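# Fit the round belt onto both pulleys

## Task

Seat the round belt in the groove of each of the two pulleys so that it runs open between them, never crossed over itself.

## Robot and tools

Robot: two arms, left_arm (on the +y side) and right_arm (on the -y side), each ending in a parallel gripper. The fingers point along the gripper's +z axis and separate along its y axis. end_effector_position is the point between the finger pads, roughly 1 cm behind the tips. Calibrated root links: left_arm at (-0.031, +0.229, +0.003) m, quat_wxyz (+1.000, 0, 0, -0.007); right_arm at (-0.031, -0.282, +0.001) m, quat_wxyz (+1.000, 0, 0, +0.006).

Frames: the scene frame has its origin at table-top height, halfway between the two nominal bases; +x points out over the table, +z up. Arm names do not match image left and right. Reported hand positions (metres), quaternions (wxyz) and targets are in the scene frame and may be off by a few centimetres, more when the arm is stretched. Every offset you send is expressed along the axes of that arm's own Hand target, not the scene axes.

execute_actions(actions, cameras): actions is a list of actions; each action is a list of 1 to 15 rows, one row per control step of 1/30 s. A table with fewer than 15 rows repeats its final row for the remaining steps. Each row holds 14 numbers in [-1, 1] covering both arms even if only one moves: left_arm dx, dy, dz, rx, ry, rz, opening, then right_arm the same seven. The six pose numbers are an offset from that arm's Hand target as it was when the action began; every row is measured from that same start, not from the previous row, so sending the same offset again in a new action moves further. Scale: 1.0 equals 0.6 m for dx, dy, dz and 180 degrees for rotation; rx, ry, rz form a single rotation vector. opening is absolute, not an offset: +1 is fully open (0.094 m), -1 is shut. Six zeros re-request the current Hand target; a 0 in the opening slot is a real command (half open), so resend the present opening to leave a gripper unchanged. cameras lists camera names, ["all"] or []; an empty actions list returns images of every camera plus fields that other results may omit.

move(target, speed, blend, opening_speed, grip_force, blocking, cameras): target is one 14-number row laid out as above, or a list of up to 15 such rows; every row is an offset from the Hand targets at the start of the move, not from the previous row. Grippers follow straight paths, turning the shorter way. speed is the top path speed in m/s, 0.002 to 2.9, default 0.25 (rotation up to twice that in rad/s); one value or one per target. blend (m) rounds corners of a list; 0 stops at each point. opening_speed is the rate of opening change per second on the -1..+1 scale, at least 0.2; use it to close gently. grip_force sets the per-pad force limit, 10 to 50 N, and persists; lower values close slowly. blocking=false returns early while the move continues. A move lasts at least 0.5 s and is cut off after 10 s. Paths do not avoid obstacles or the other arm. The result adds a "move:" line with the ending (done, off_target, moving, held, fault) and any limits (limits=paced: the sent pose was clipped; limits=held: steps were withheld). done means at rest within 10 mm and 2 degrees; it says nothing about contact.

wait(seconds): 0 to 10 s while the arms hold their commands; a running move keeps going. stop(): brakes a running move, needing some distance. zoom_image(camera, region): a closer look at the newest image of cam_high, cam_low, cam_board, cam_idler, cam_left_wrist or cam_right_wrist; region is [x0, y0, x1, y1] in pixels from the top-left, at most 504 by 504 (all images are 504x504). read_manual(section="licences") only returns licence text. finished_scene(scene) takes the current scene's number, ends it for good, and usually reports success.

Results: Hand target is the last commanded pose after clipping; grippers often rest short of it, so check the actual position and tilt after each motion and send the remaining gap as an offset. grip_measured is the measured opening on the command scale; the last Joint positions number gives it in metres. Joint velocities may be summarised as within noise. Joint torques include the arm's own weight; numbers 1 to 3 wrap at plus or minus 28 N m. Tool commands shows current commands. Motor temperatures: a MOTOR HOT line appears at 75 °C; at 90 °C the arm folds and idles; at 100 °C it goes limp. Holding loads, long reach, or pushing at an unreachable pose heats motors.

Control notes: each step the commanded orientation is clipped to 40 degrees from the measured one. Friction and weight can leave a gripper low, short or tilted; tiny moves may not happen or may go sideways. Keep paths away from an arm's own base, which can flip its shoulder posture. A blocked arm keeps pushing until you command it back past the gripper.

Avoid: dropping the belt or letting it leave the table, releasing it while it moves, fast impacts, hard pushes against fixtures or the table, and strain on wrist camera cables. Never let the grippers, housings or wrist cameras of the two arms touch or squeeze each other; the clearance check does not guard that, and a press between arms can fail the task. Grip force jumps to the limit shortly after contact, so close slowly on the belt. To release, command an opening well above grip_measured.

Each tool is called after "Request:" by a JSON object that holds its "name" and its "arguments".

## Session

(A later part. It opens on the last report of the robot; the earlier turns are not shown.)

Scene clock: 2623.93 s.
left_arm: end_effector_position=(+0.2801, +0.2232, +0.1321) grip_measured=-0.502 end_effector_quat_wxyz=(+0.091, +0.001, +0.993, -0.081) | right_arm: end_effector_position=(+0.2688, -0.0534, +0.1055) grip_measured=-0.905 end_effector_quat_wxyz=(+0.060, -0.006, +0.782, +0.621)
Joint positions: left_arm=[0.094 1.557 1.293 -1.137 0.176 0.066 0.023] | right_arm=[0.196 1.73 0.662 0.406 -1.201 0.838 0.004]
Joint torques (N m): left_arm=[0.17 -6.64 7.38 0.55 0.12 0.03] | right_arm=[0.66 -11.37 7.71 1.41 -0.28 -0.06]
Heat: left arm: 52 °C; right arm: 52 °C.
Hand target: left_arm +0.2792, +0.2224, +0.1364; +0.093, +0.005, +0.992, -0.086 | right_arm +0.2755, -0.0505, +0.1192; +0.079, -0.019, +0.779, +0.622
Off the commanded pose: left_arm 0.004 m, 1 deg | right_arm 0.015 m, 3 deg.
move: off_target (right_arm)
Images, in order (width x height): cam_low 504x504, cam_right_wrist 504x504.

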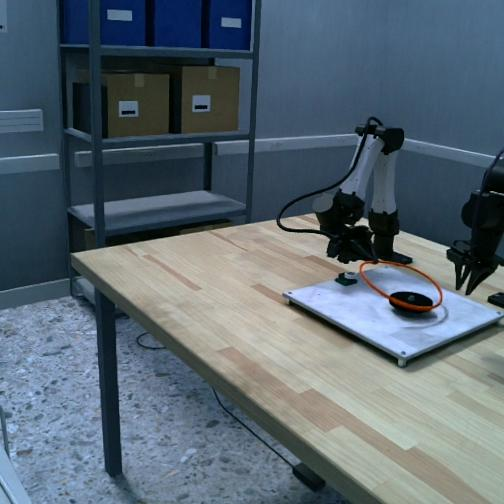

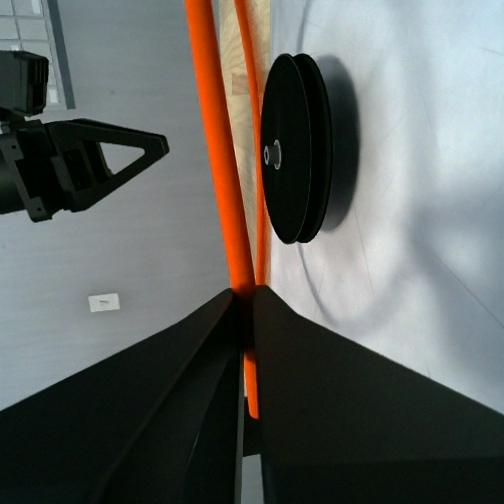

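Request:
{"name": "move", "arguments": {"target": [[0,0,0,0,0,0,-0.5,-0.0432,0.0035,0.0572,0,0,0,-0.96],[-0.0203,-0.0195,0.0528,0,0,0,-0.5,-0.0352,-0.0332,0.0657,0,0,0,-0.96],[-0.0035,-0.0115,0.1662,0,0,0,-0.5,-0.0352,-0.0332,0.0657,0,0,0,-0.96]], "speed": 0.09, "cameras": ["cam_low","cam_left_wrist"]}}

Request:
{"name": "zoom_image", "arguments": {"camera": "cam_low", "region": [350, 220, 500, 350]}}

Scene clock: 2641.03 s.
left_arm: end_effector_position=(+0.2962, +0.1995, +0.0450) grip_measured=-0.502 end_effector_quat_wxyz=(+0.090, +0.007, +0.992, -0.087) | right_arm: end_effector_position=(+0.3028, -0.0204, +0.0957) grip_measured=-0.905 end_effector_quat_wxyz=(+0.074, -0.017, +0.779, +0.622)
Joint positions: left_arm=[0.017 1.679 1.065 -0.777 0.176 0 0.023] | right_arm=[0.273 1.901 0.784 0.582 -1.136 0.938 0.004]
Joint torques (N m): left_arm=[-0.76 -5.97 5.96 0.9 -0.01 -0.21] | right_arm=[0.73 -10.24 4.59 1.73 -0.14 -0.05]
Heat: left arm: 51 °C; right arm: 52 °C.
Hand target: left_arm +0.2994, +0.1986, +0.0414; +0.093, +0.005, +0.992, -0.086 | right_arm +0.3028, -0.0182, +0.0946; +0.079, -0.019, +0.779, +0.622
Off the commanded pose: left_arm 0.005 m, 0 deg | right_arm 0.003 m, 1 deg.
move: done
Images, in order (width x height): cam_low 504x504, cam_left_wrist 504x504.

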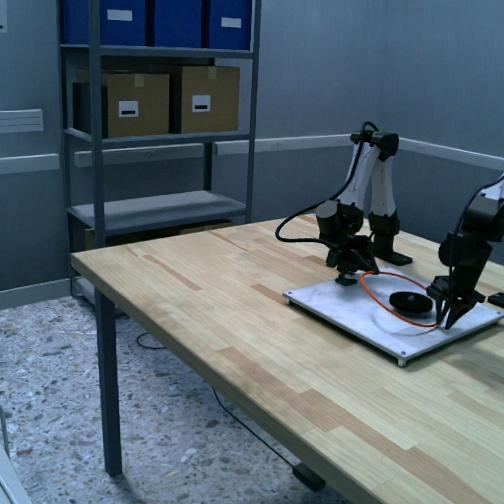

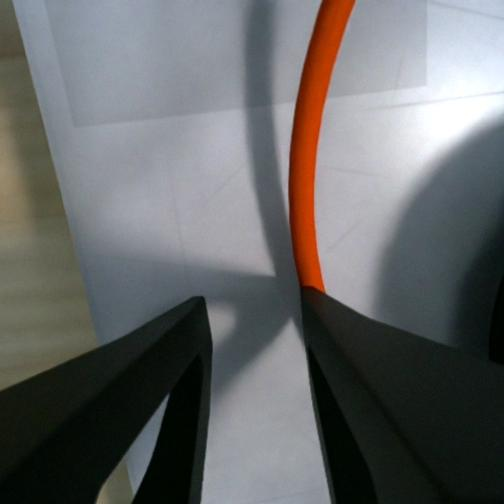

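Scaled by 3.360 from the camera's 504x504 image, which has a finer 720x720 frame.

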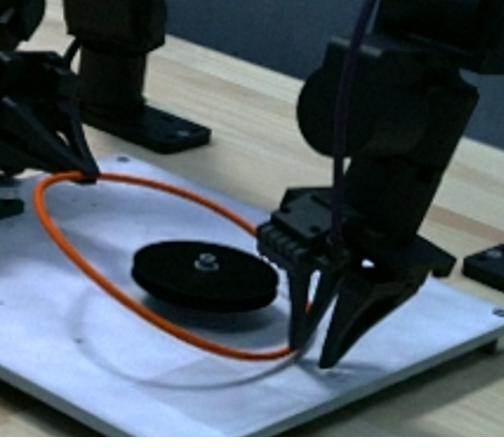

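Request:
{"name": "move", "arguments": {"target": [[-0.013,-0.0115,-0.064,0,0,0,-0.5,0,0,0,0,0,0,-0.96],[-0.013,-0.0246,-0.0617,0,0,0,-0.4,0,0,0,0,0,0,-0.96],[0.0,-0.0131,0.0023,0,0,0,-0.4,0,0,0,0,0,0,-0.96]], "speed": 0.09, "cameras": ["cam_low","cam_left_wrist"]}}

Request:
{"name": "zoom_image", "arguments": {"camera": "cam_low", "region": [350, 220, 500, 350]}}

Scene clock: 2659.37 s.
left_arm: end_effector_position=(+0.2963, +0.1895, +0.0455) grip_measured=-0.402 end_effector_quat_wxyz=(+0.090, +0.009, +0.992, -0.090) | right_arm: end_effector_position=(+0.3028, -0.0204, +0.0957) grip_measured=-0.905 end_effector_quat_wxyz=(+0.074, -0.017, +0.779, +0.622)
Joint positions: left_arm=[-0.014 1.678 1.065 -0.771 0.176 -0.027 0.028] | right_arm=[0.273 1.901 0.784 0.582 -1.136 0.938 0.004]
Joint torques (N m): left_arm=[-0.31 -5.81 5.9 0.91 -0.08 -0.17] | right_arm=[0.73 -10.22 4.64 1.72 -0.16 -0.02]
Heat: left arm: 49 °C; right arm: 53 °C.
Hand target: left_arm +0.2994, +0.1906, +0.0413; +0.093, +0.005, +0.992, -0.086 | right_arm +0.3028, -0.0182, +0.0946; +0.079, -0.019, +0.779, +0.622
Off the commanded pose: left_arm 0.005 m, 1 deg | right_arm 0.002 m, 1 deg.
move: done; target 2's new opening was sent with left_arm's hand 0.014 m and 2 deg from that target
Images, in order (width x height): cam_low 504x504, cam_left_wrist 504x504.

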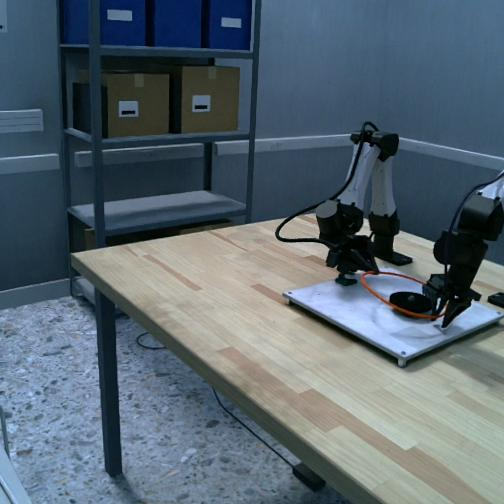

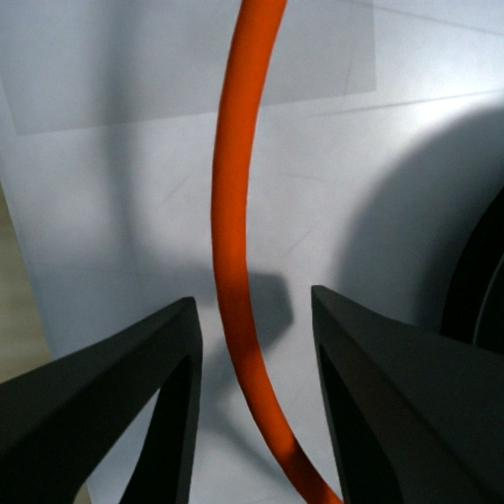

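Scaled by 3.360 from the camera's 504x504 image, which has a finer 720x720 frame.

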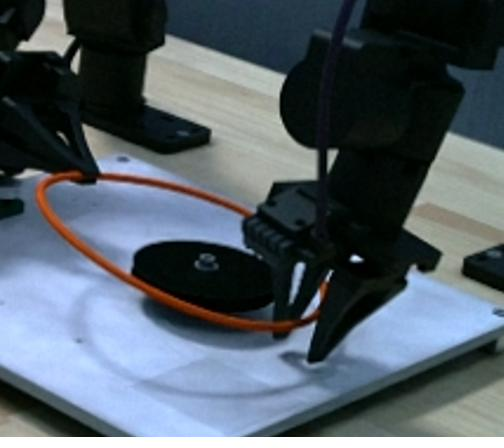

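Request:
{"name": "move", "arguments": {"target": [[-0.002,-0.0017,-0.0096,0,0,0,-0.4,0,0,0,0,0,0,-0.96],[-0.002,-0.0017,-0.0096,0,0,0,-0.96,0,0,0,0,0,0,-0.96]], "opening_speed": 0.5, "cameras": ["cam_low","cam_left_wrist"]}}

Request:
{"name": "zoom_image", "arguments": {"camera": "cam_low", "region": [390, 240, 480, 340]}}

Scene clock: 2677.30 s.
left_arm: end_effector_position=(+0.2964, +0.1895, +0.0455) grip_measured=-0.902 end_effector_quat_wxyz=(+0.090, +0.008, +0.992, -0.090) | right_arm: end_effector_position=(+0.3028, -0.0204, +0.0957) grip_measured=-0.905 end_effector_quat_wxyz=(+0.074, -0.017, +0.779, +0.622)
Joint positions: left_arm=[-0.014 1.678 1.065 -0.771 0.176 -0.029 0.005] | right_arm=[0.273 1.901 0.784 0.582 -1.136 0.938 0.004]
Joint torques (N m): left_arm=[-0.32 -6.49 7.47 0.69 -0.07 -0.17] | right_arm=[0.79 -9.92 4.67 1.72 -0.18 -0.05]
Motor temperatures (°C): left_arm=[25 47 45 27 25 23 28] | right_arm=[24 53 33 36 26 22 28]
Heat: left arm: 47 °C; right arm: 53 °C.
Hand target: left_arm +0.2995, +0.1906, +0.0473; +0.093, +0.005, +0.992, -0.086 | right_arm +0.3028, -0.0182, +0.0946; +0.079, -0.019, +0.779, +0.622
Off the commanded pose: left_arm 0.004 m, 1 deg | right_arm 0.002 m, 1 deg.
move: done
Images, in order (width x height): cam_low 504x504, cam_left_wrist 504x504.

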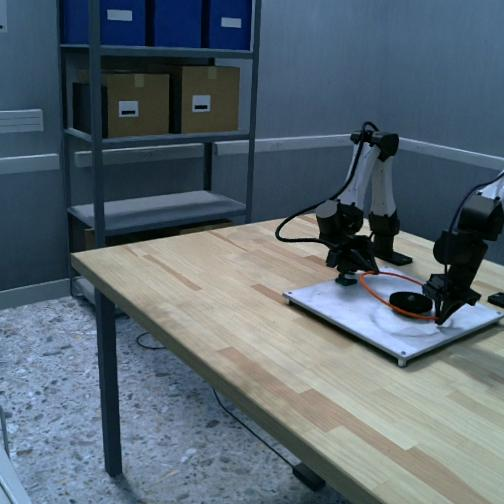

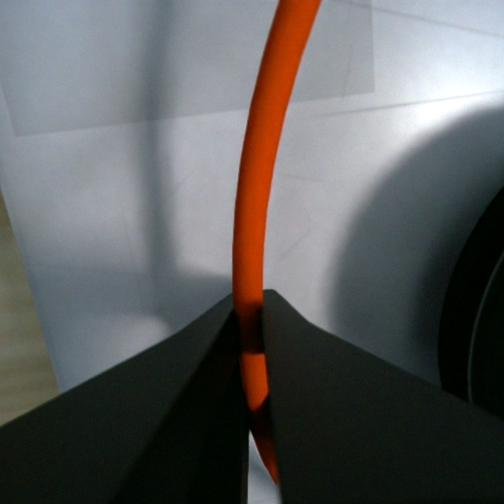

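Scaled by 5.040 from the camera's 504x504 image, which has a finer 720x720 frame.

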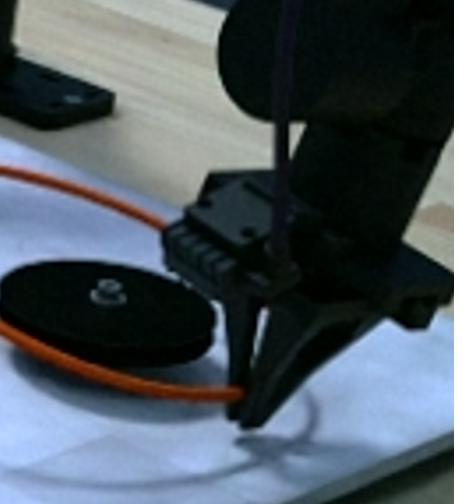

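Request:
{"name": "move", "arguments": {"target": [[0.002,-0.015,-0.0128,0,0,0,-0.96,0.0195,-0.024,-0.1142,0,0,0,-0.96],[0.0078,-0.0407,-0.0128,0,0,0,-0.96,0.0245,-0.047,-0.1083,-0.03,0,0,-0.96]], "speed": 0.07, "cameras": ["cam_left_wrist","cam_board","cam_right_wrist","cam_low"]}}

Request:
{"name": "zoom_image", "arguments": {"camera": "cam_low", "region": [350, 220, 500, 350]}}

Request:
{"name": "zoom_image", "arguments": {"camera": "cam_right_wrist", "region": [180, 20, 320, 300]}}

Scene clock: 2691.73 s.
left_arm: end_effector_position=(+0.2881, +0.1623, +0.0468) grip_measured=-0.903 end_effector_quat_wxyz=(+0.076, +0.007, +0.992, -0.102) | right_arm: end_effector_position=(+0.2857, -0.0837, +0.0794) grip_measured=-0.905 end_effector_quat_wxyz=(+0.075, -0.023, +0.753, +0.654)
Joint positions: left_arm=[-0.092 1.672 1.065 -0.789 0.187 -0.109 0.005] | right_arm=[0.077 1.925 0.674 0.581 -1.354 0.767 0.004]
Joint torques (N m): left_arm=[-0.25 -8.98 7.72 0.57 -0.31 -0.13] | right_arm=[-0.72 -9.48 3.64 1.58 -0.47 -0.04]
Heat: left arm: 47 °C; right arm: 53 °C.
Hand target: left_arm +0.2929, +0.1678, +0.0580; +0.093, +0.005, +0.992, -0.086 | right_arm +0.2854, -0.0867, +0.0792; +0.078, -0.023, +0.749, +0.658
Off the commanded pose: left_arm 0.013 m, 3 deg | right_arm 0.003 m, 1 deg.
move: off_target (left_arm)
Images, in order (width x height): cam_low 504x504, cam_board 504x504, cam_left_wrist 504x504, cam_right_wrist 504x504.

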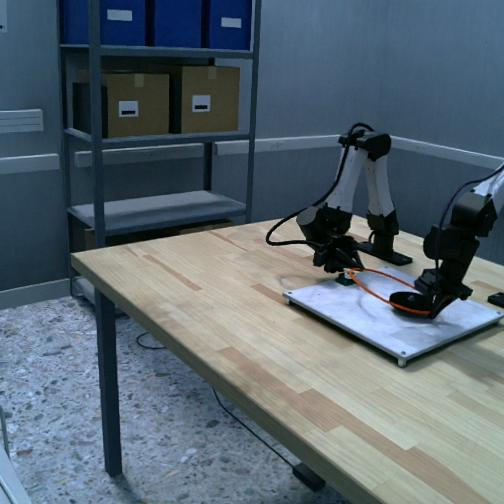

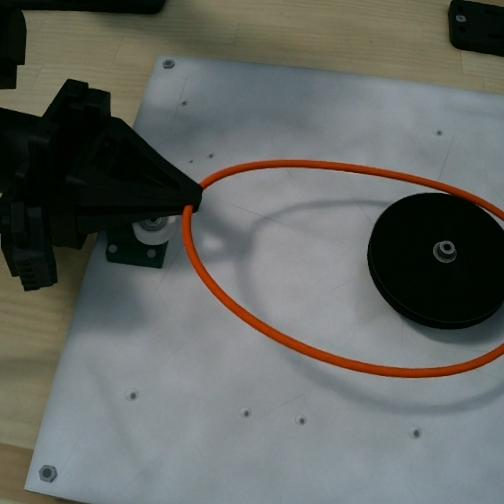

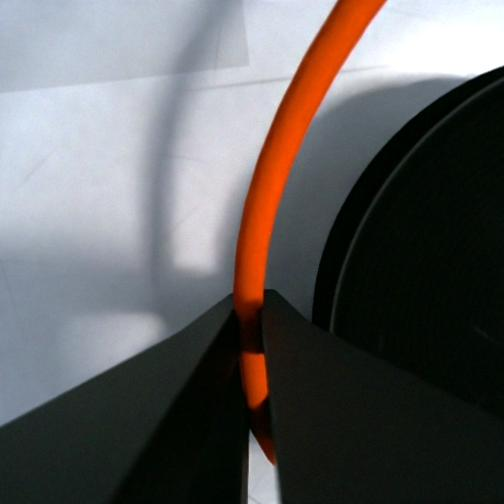

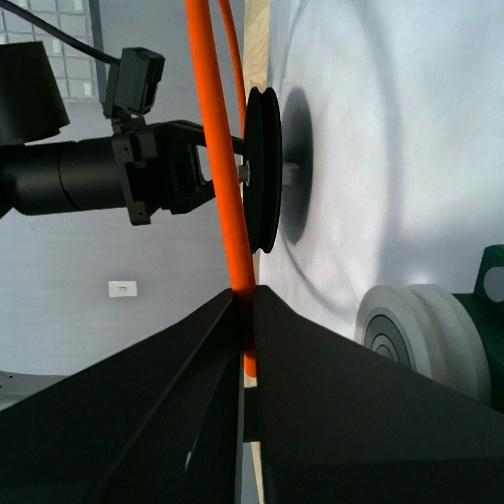

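Scaled by 3.360 from the camera's 504x504 image, which has a finer 720x720 frame.

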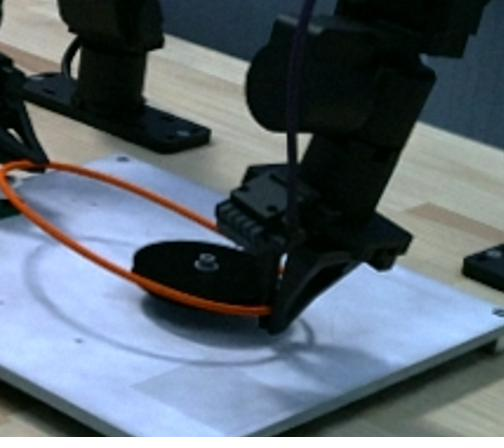

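Scaled by 1.800 from the camera's 504x504 image, which has a finer 720x720 frame.

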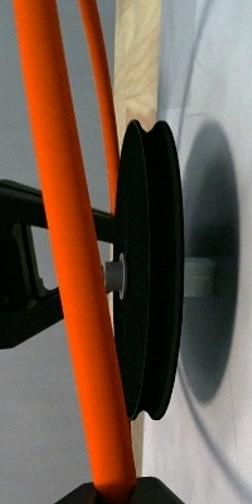

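Request:
{"name": "move", "arguments": {"target": [0.015,0,0.004,0,0,0,-0.96,0.006,0,0,0,0,0,-0.96], "speed": 0.05, "cameras": ["cam_right_wrist","cam_low","cam_idler"]}}

Scene clock: 2737.47 s.
left_arm: end_effector_position=(+0.2826, +0.1618, +0.0482) grip_measured=-0.903 end_effector_quat_wxyz=(+0.077, +0.007, +0.992, -0.102) | right_arm: end_effector_position=(+0.2822, -0.0840, +0.0778) grip_measured=-0.905 end_effector_quat_wxyz=(+0.074, -0.021, +0.752, +0.655)
Joint positions: left_arm=[-0.096 1.648 1.044 -0.789 0.185 -0.114 0.005] | right_arm=[0.077 1.925 0.654 0.612 -1.354 0.783 0.004]
Joint torques (N m): left_arm=[-0.35 -8.81 5.72 0.76 -0.32 -0.14] | right_arm=[-0.57 -9.65 3.63 1.59 -0.5 0]
Heat: left arm: 51 °C; right arm: 51 °C.
Hand target: left_arm +0.2845, +0.1673, +0.0541; +0.093, +0.005, +0.992, -0.086 | right_arm +0.2818, -0.0865, +0.0786; +0.078, -0.023, +0.749, +0.658
Off the commanded pose: left_arm 0.008 m, 3 deg | right_arm 0.003 m, 1 deg.
move: off_target (left_arm)
Images, in order (width x height): cam_low 504x504, cam_idler 504x504, cam_right_wrist 504x504.

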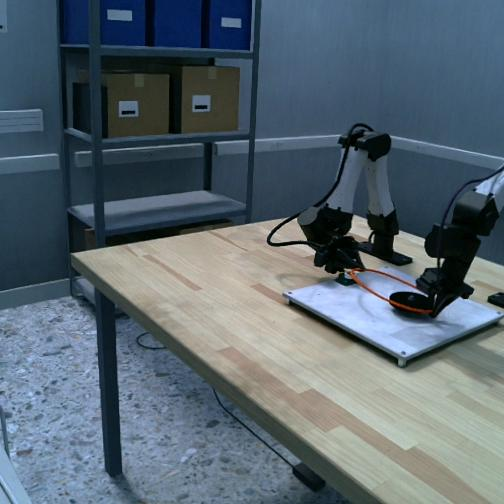

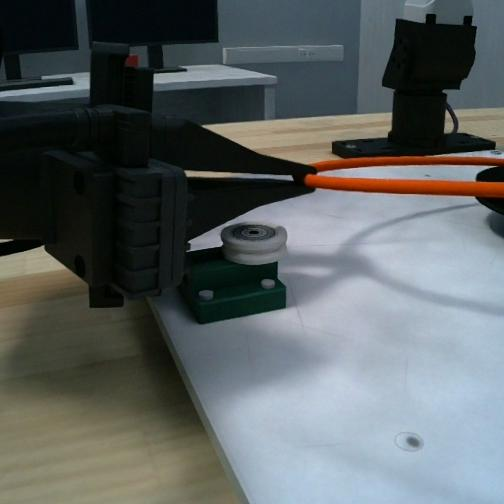

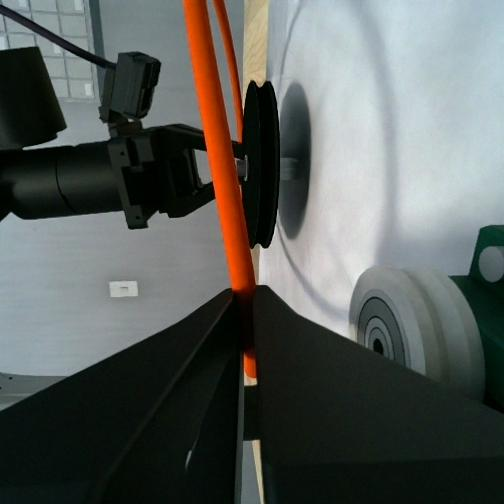

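Request:
{"name": "zoom_image", "arguments": {"camera": "cam_right_wrist", "region": [150, 60, 330, 400]}}

Request:
{"name": "zoom_image", "arguments": {"camera": "cam_idler", "region": [304, 100, 504, 300]}}

Request:
{"name": "zoom_image", "arguments": {"camera": "cam_low", "region": [340, 220, 490, 350]}}

Request:
{"name": "execute_actions", "arguments": {"actions": [], "cameras": ["cam_board"]}}

Request:
{"name": "zoom_image", "arguments": {"camera": "cam_board", "region": [104, 100, 504, 400]}}

Scaled by 1.482 from the camera's 504x504 image, which has a finer 720x720 frame.

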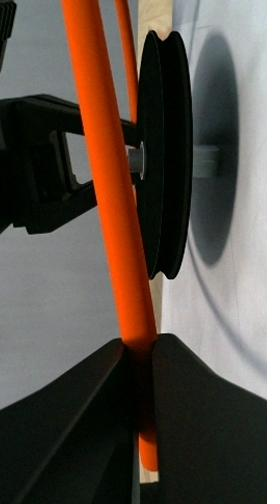

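Scaled by 2.520 from the camera's 504x504 image, which has a finer 720x720 frame.

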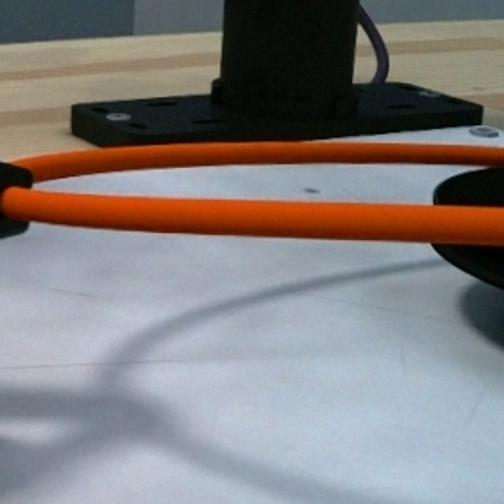

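Scaled by 3.360 from the camera's 504x504 image, which has a finer 720x720 frame.

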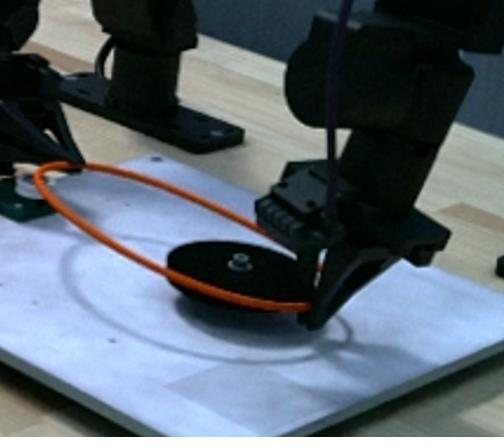

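Scene clock: 2751.47 s.
left_arm: end_effector_position=(+0.2826, +0.1618, +0.0482) grip_measured=-0.903 end_effector_quat_wxyz=(+0.077, +0.007, +0.992, -0.102) | right_arm: end_effector_position=(+0.2822, -0.0840, +0.0778) grip_measured=-0.905 end_effector_quat_wxyz=(+0.074, -0.021, +0.752, +0.655)
Joint positions: left_arm=[-0.096 1.648 1.044 -0.789 0.185 -0.114 0.005] | right_arm=[0.077 1.925 0.654 0.612 -1.354 0.783 0.004]
Joint velocities: within noise
Joint torques (N m): left_arm=[-0.34 -8.77 5.71 0.73 -0.31 -0.13] | right_arm=[-0.51 -9.51 3.52 1.56 -0.49 -0.08]
Motor temperatures (°C): left_arm=[25 51 45 26 25 23 30] | right_arm=[24 51 31 37 26 22 28]
Heat: left arm: 51 °C; right arm: 51 °C.
Hand target: left_arm +0.2845, +0.1673, +0.0541; +0.093, +0.005, +0.992, -0.086 | right_arm +0.2818, -0.0865, +0.0786; +0.078, -0.023, +0.749, +0.658
Tool commands: left_gripper/opening=-0.96 right_gripper/opening=-0.96
Off the commanded pose: left_arm 0.008 m, 3 deg | right_arm 0.003 m, 1 deg.
Images, in order (width x height): cam_board 504x504.

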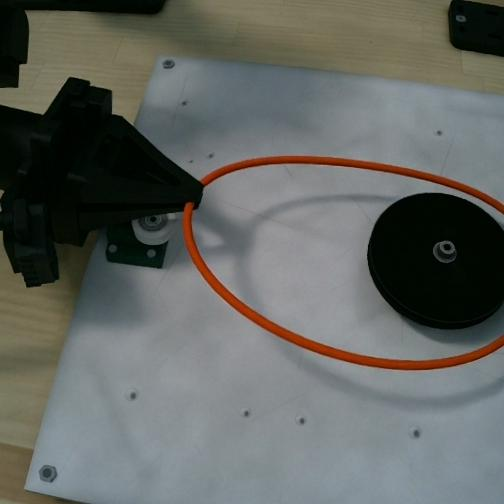

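Scaled by 1.260 from the camera's 504x504 image, which has a finer 720x720 frame.

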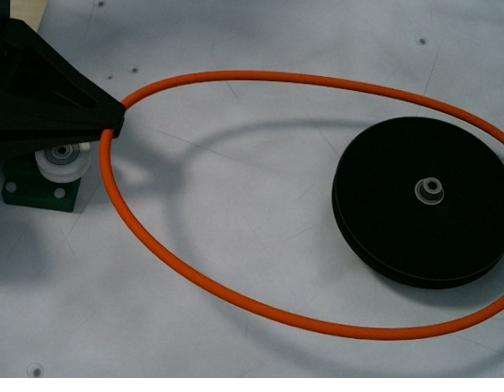

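Request:
{"name": "move", "arguments": {"target": [-0.001,-0.006,-0.003,0,0,0,-0.96,-0.0027,-0.026,-0.0753,-0.03,0,0,-0.96], "speed": 0.045, "cameras": ["cam_right_wrist","cam_low","cam_idler","cam_board"]}}

Request:
{"name": "zoom_image", "arguments": {"camera": "cam_right_wrist", "region": [180, 20, 320, 300]}}

Request:
{"name": "zoom_image", "arguments": {"camera": "cam_idler", "region": [304, 100, 504, 300]}}

Request:
{"name": "zoom_image", "arguments": {"camera": "cam_low", "region": [350, 220, 500, 350]}}

Scene clock: 2764.60 s.
left_arm: end_effector_position=(+0.2738, +0.1570, +0.0484) grip_measured=-0.903 end_effector_quat_wxyz=(+0.060, -0.006, +0.993, -0.104) | right_arm: end_effector_position=(+0.2680, -0.1180, +0.0620) grip_measured=-0.905 end_effector_quat_wxyz=(+0.055, -0.018, +0.716, +0.696)
Joint positions: left_arm=[-0.112 1.644 1.044 -0.822 0.191 -0.152 0.005] | right_arm=[-0.044 2.023 0.661 0.449 -1.538 0.554 0.004]
Joint torques (N m): left_arm=[0.12 -8.54 6.64 0.88 -0.42 0.15] | right_arm=[-3.96 -10.48 5.83 1.14 -0.62 -0.19]
Heat: left arm: 51 °C; right arm: 51 °C.
Hand target: left_arm +0.2847, +0.1642, +0.0566; +0.093, +0.005, +0.992, -0.086 | right_arm +0.2817, -0.1333, +0.0691; +0.077, -0.027, +0.717, +0.692
Off the commanded pose: left_arm 0.015 m, 5 deg | right_arm 0.022 m, 3 deg.
move: off_target (left_arm, right_arm)
Images, in order (width x height): cam_low 504x504, cam_board 504x504, cam_idler 504x504, cam_right_wrist 504x504.

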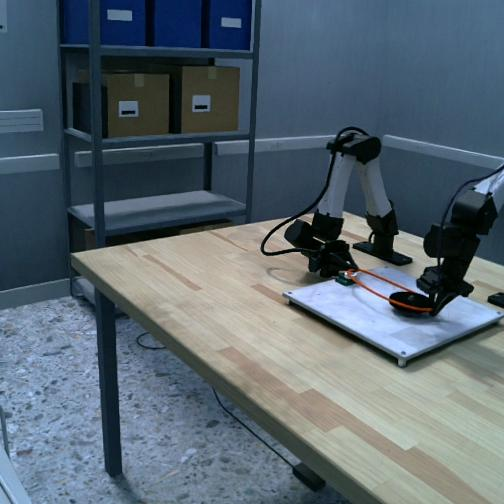

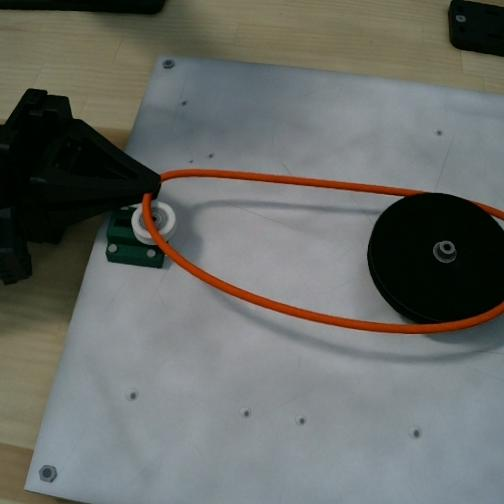

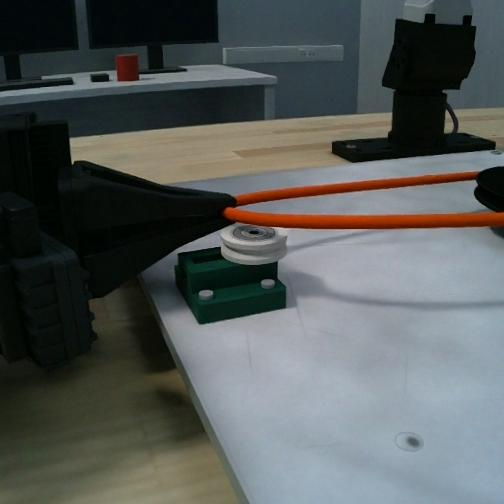

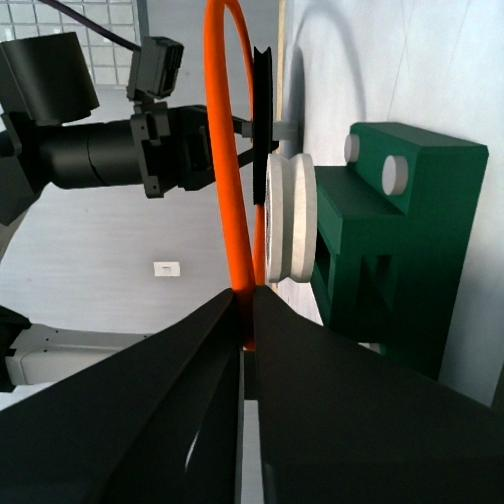

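Scaled by 1.800 from the camera's 504x504 image, which has a finer 720x720 frame.

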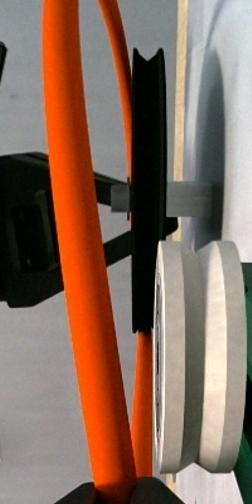

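Scaled by 2.520 from the camera's 504x504 image, which has a finer 720x720 frame.

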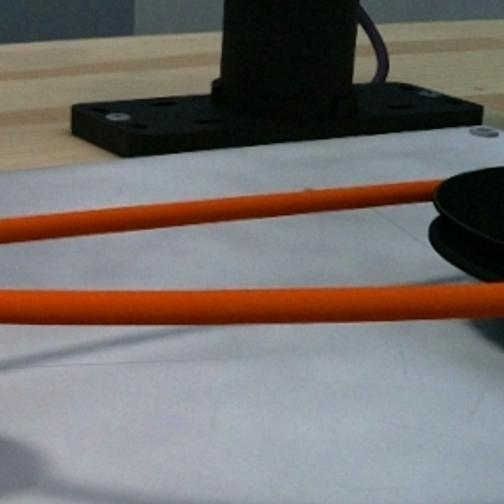

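Scaled by 3.360 from the camera's 504x504 image, which has a finer 720x720 frame.

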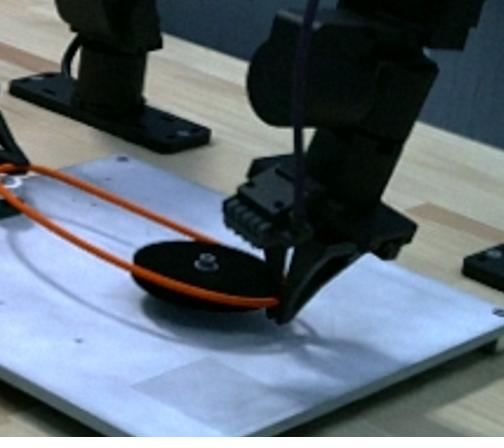

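Request:
{"name": "zoom_image", "arguments": {"camera": "cam_low", "region": [380, 270, 450, 330]}}

Request:
{"name": "zoom_image", "arguments": {"camera": "cam_board", "region": [354, 160, 504, 360]}}

Scaled by 7.200 from the camera's 504x504 image, which has a finer 720x720 frame.

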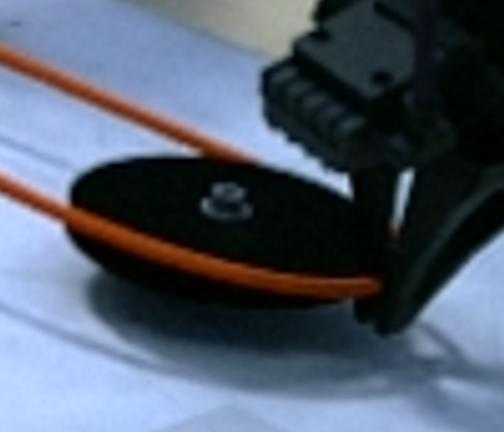

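Scaled by 2.520 from the camera's 504x504 image, which has a finer 720x720 frame.

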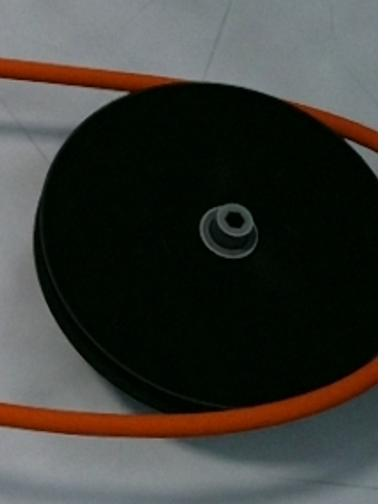

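Request:
{"name": "move", "arguments": {"target": [[-0.0127,0.0055,0.0015,0,-0.015,0,-0.96,0,0,0,0,0,0,-0.96],[-0.0164,0.0027,-0.0166,0,-0.015,0,-0.96,0,0,0,0,0,0,-0.96]], "speed": 0.04, "cameras": ["cam_right_wrist","cam_low","cam_idler","cam_board"]}}

Request:
{"name": "zoom_image", "arguments": {"camera": "cam_right_wrist", "region": [180, 20, 320, 300]}}

Request:
{"name": "zoom_image", "arguments": {"camera": "cam_low", "region": [380, 270, 450, 330]}}

Request:
{"name": "zoom_image", "arguments": {"camera": "cam_board", "region": [354, 160, 504, 360]}}

Scene clock: 2787.70 s.
left_arm: end_effector_position=(+0.2732, +0.1570, +0.0495) grip_measured=-0.903 end_effector_quat_wxyz=(+0.067, -0.005, +0.992, -0.106) | right_arm: end_effector_position=(+0.2679, -0.1180, +0.0620) grip_measured=-0.905 end_effector_quat_wxyz=(+0.054, -0.018, +0.716, +0.696)
Joint positions: left_arm=[-0.112 1.628 1.029 -0.808 0.191 -0.153 0.005] | right_arm=[-0.044 2.023 0.661 0.448 -1.538 0.554 0.004]
Joint torques (N m): left_arm=[1.09 -9.35 8.8 0.87 -0.47 0.18] | right_arm=[-3.86 -10.55 5.41 1.18 -0.63 -0.21]
Heat: left arm: 51 °C; right arm: 49 °C.
Hand target: left_arm +0.2926, +0.1676, +0.0677; +0.117, +0.003, +0.989, -0.086 | right_arm +0.2811, -0.1328, +0.0690; +0.084, -0.019, +0.712, +0.697 (not the last commanded pose)
Off the commanded pose: left_arm 0.029 m, 6 deg | right_arm 0.022 m, 3 deg.
move: off_target (left_arm, right_arm)
Images, in order (width x height): cam_low 504x504, cam_board 504x504, cam_idler 504x504, cam_right_wrist 504x504.

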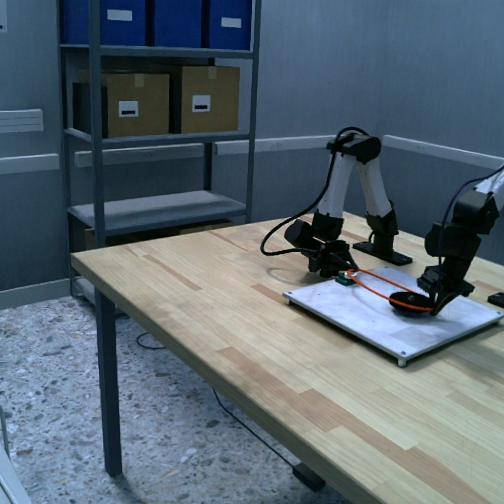

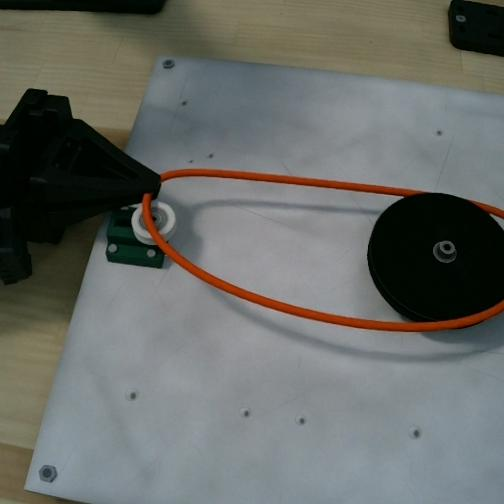

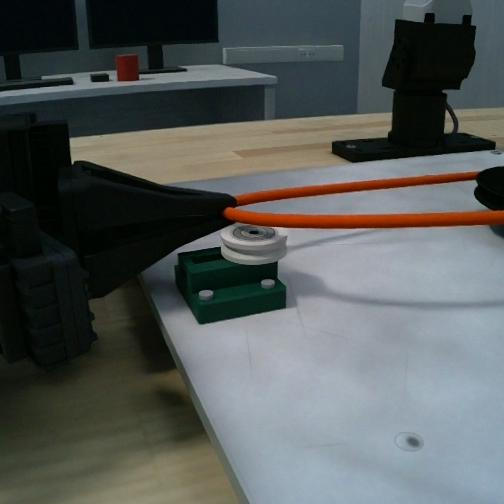

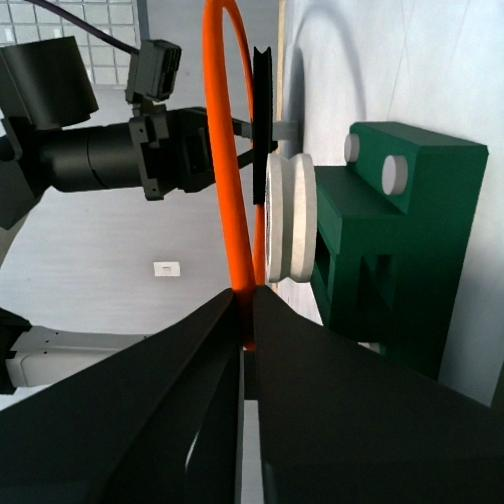

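Scaled by 1.800 from the camera's 504x504 image, which has a finer 720x720 frame.

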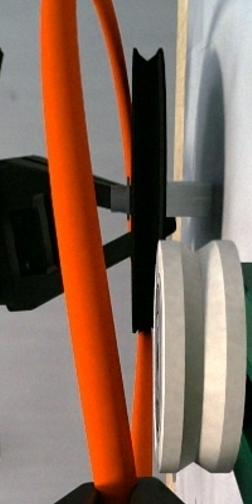

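Scaled by 7.200 from the camera's 504x504 image, which has a finer 720x720 frame.

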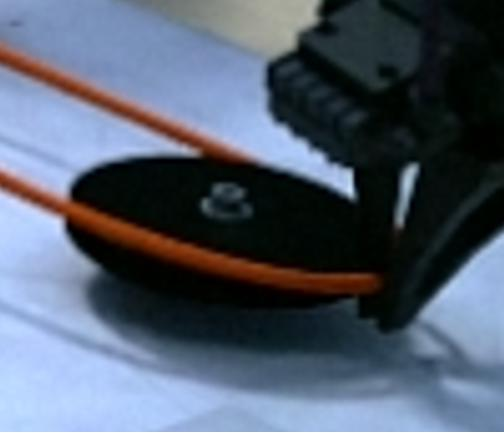

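Scaled by 2.520 from the camera's 504x504 image, which has a finer 720x720 frame.

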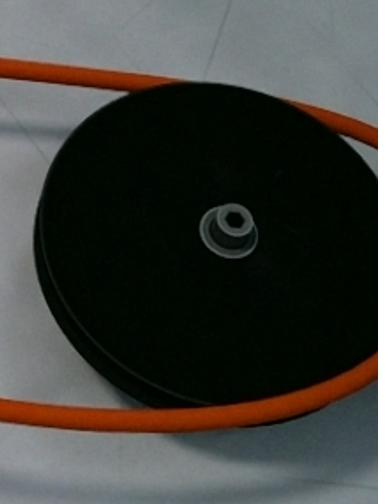

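Request:
{"name": "move", "arguments": {"target": [[0.0,0.0057,0.019,0,0,0,-0.96,0.0014,0,0.02,0,0,0,-0.96],[-0.0083,0.0057,0.019,0,-0.01,0,-0.96,0.0014,0,0.02,0,0,0,-0.96]], "speed": 0.04, "cameras": ["cam_right_wrist","cam_low","cam_idler","cam_board"]}}

Request:
{"name": "zoom_image", "arguments": {"camera": "cam_right_wrist", "region": [180, 20, 320, 300]}}

Request:
{"name": "zoom_image", "arguments": {"camera": "cam_low", "region": [380, 270, 450, 330]}}

Request:
{"name": "zoom_image", "arguments": {"camera": "cam_board", "region": [354, 160, 504, 360]}}

Scene clock: 2804.07 s.
left_arm: end_effector_position=(+0.2769, +0.1573, +0.0493) grip_measured=-0.903 end_effector_quat_wxyz=(+0.075, -0.005, +0.991, -0.106) | right_arm: end_effector_position=(+0.2765, -0.1138, +0.0704) grip_measured=-0.905 end_effector_quat_wxyz=(+0.063, -0.031, +0.716, +0.695)
Joint positions: left_arm=[-0.11 1.628 1.025 -0.788 0.191 -0.151 0.005] | right_arm=[-0.029 2.023 0.661 0.62 -1.531 0.696 0.004]
Joint torques (N m): left_arm=[1.57 -8.27 6.28 1.4 -0.5 0.2] | right_arm=[-1.8 -9.65 3.1 1.5 -0.31 -0.06]
Heat: left arm: 52 °C; right arm: 49 °C.
Hand target: left_arm +0.3001, +0.1690, +0.0573; +0.132, +0.002, +0.988, -0.086 | right_arm +0.2814, -0.1209, +0.0687; +0.084, -0.019, +0.712, +0.697
Off the commanded pose: left_arm 0.027 m, 7 deg | right_arm 0.009 m, 3 deg.
move: off_target (left_arm, right_arm)
Images, in order (width x height): cam_low 504x504, cam_board 504x504, cam_idler 504x504, cam_right_wrist 504x504.

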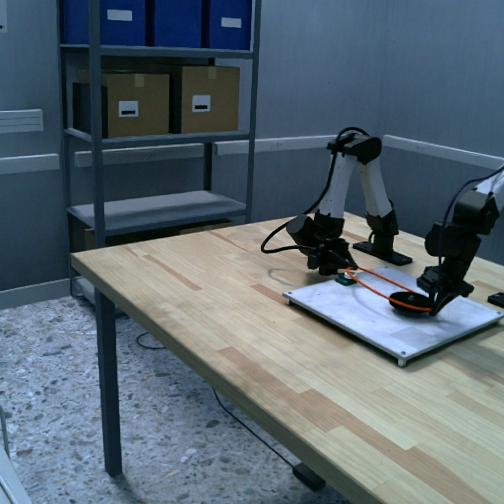

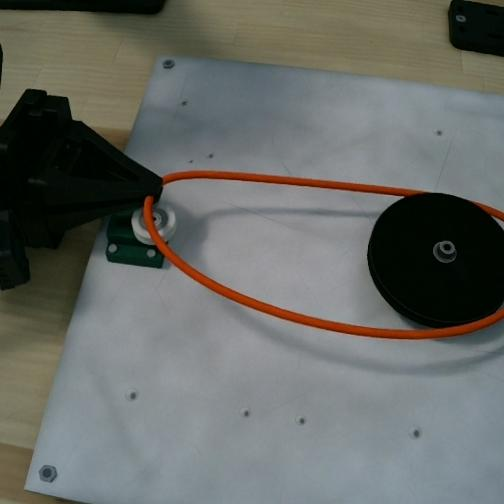

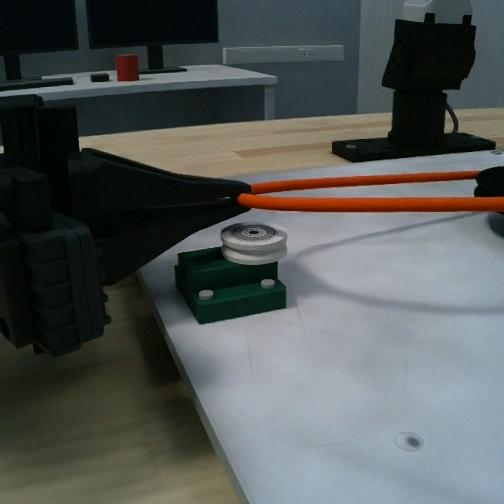

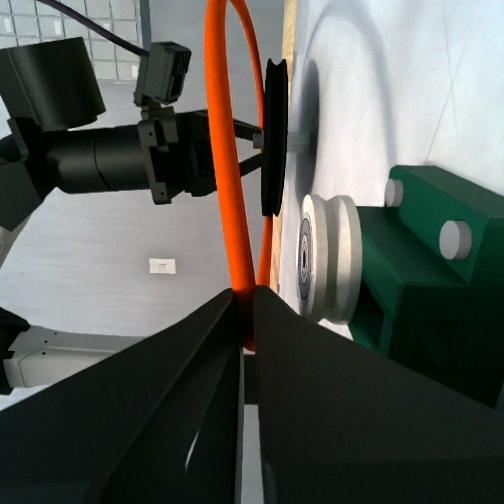

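Scaled by 1.800 from the camera's 504x504 image, which has a finer 720x720 frame.

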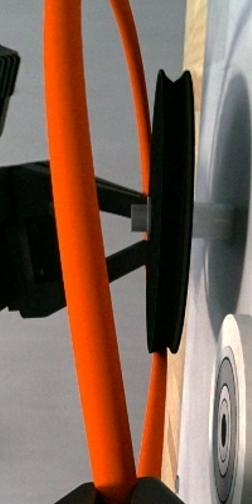

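Scaled by 7.200 from the camera's 504x504 image, which has a finer 720x720 frame.

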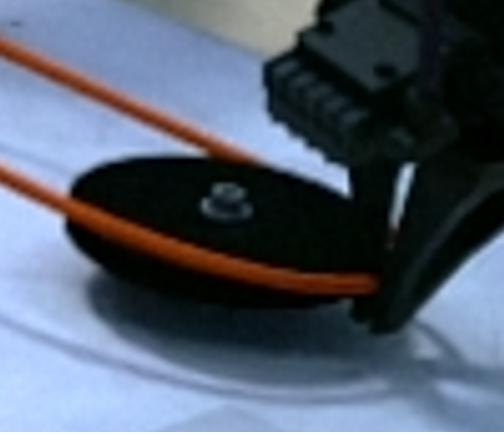

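Scaled by 2.520 from the camera's 504x504 image, which has a finer 720x720 frame.

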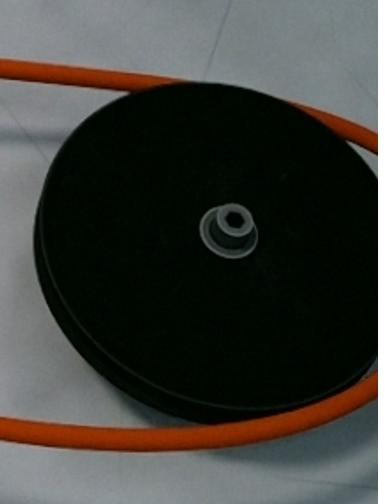

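Request:
{"name": "move", "arguments": {"target": [0.0033,0.0028,0.016,0,0.03,0,-0.96,0,0,0,0,0,0,-0.96], "speed": 0.04, "cameras": ["cam_right_wrist","cam_low","cam_board"]}}

Request:
{"name": "zoom_image", "arguments": {"camera": "cam_right_wrist", "region": [180, 20, 320, 300]}}

Request:
{"name": "zoom_image", "arguments": {"camera": "cam_low", "region": [380, 270, 450, 330]}}

Request:
{"name": "zoom_image", "arguments": {"camera": "cam_board", "region": [354, 160, 504, 360]}}

Scene clock: 2819.07 s.
left_arm: end_effector_position=(+0.2793, +0.1573, +0.0456) grip_measured=-0.903 end_effector_quat_wxyz=(+0.053, -0.004, +0.993, -0.108) | right_arm: end_effector_position=(+0.2754, -0.1132, +0.0695) grip_measured=-0.905 end_effector_quat_wxyz=(+0.062, -0.029, +0.715, +0.695)
Joint positions: left_arm=[-0.103 1.681 1.074 -0.83 0.202 -0.139 0.005] | right_arm=[-0.027 2.036 0.641 0.72 -1.53 0.767 0.004]
Joint torques (N m): left_arm=[1.58 -5.46 8.85 0.97 -0.45 0.31] | right_arm=[-2.1 -9.73 3.25 1.51 -0.3 -0.04]
Heat: left arm: 52 °C; right arm: 49 °C.
Hand target: left_arm +0.3008, +0.1690, +0.0475; +0.086, +0.006, +0.993, -0.086 | right_arm +0.2814, -0.1207, +0.0687; +0.084, -0.020, +0.712, +0.697
Off the commanded pose: left_arm 0.024 m, 5 deg | right_arm 0.010 m, 3 deg.
move: off_target (left_arm, right_arm)
Images, in order (width x height): cam_low 504x504, cam_board 504x504, cam_right_wrist 504x504.

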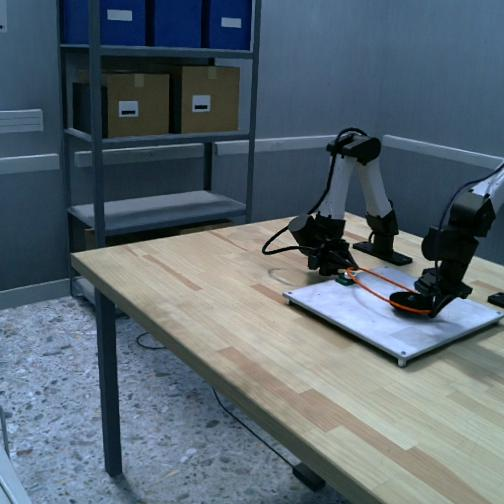

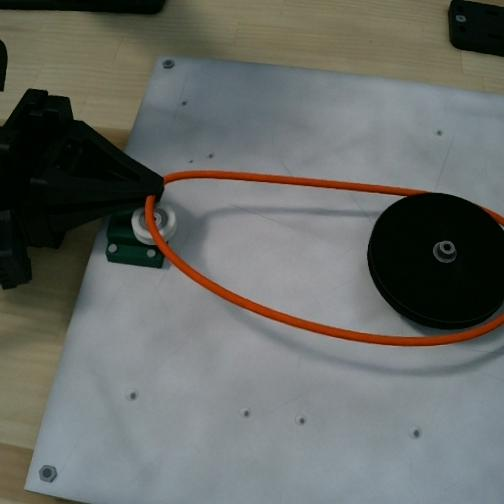

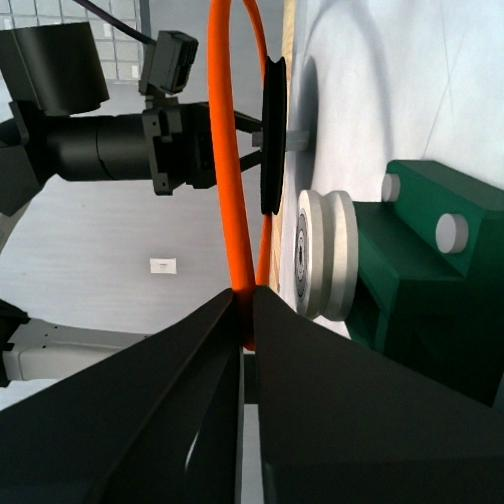

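Scaled by 1.800 from the camera's 504x504 image, which has a finer 720x720 frame.

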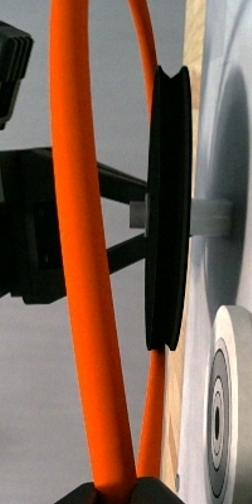

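Scaled by 7.200 from the camera's 504x504 image, which has a finer 720x720 frame.

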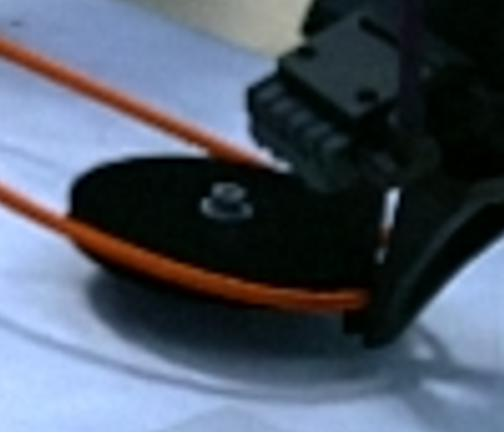

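Scaled by 2.520 from the camera's 504x504 image, which has a finer 720x720 frame.

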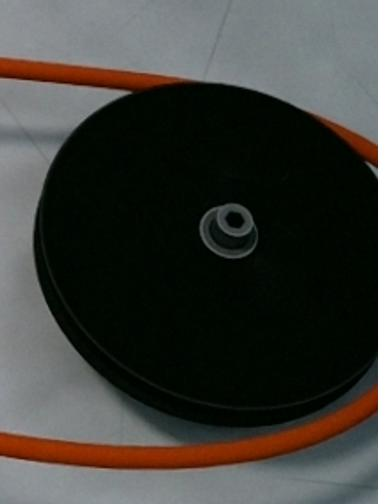

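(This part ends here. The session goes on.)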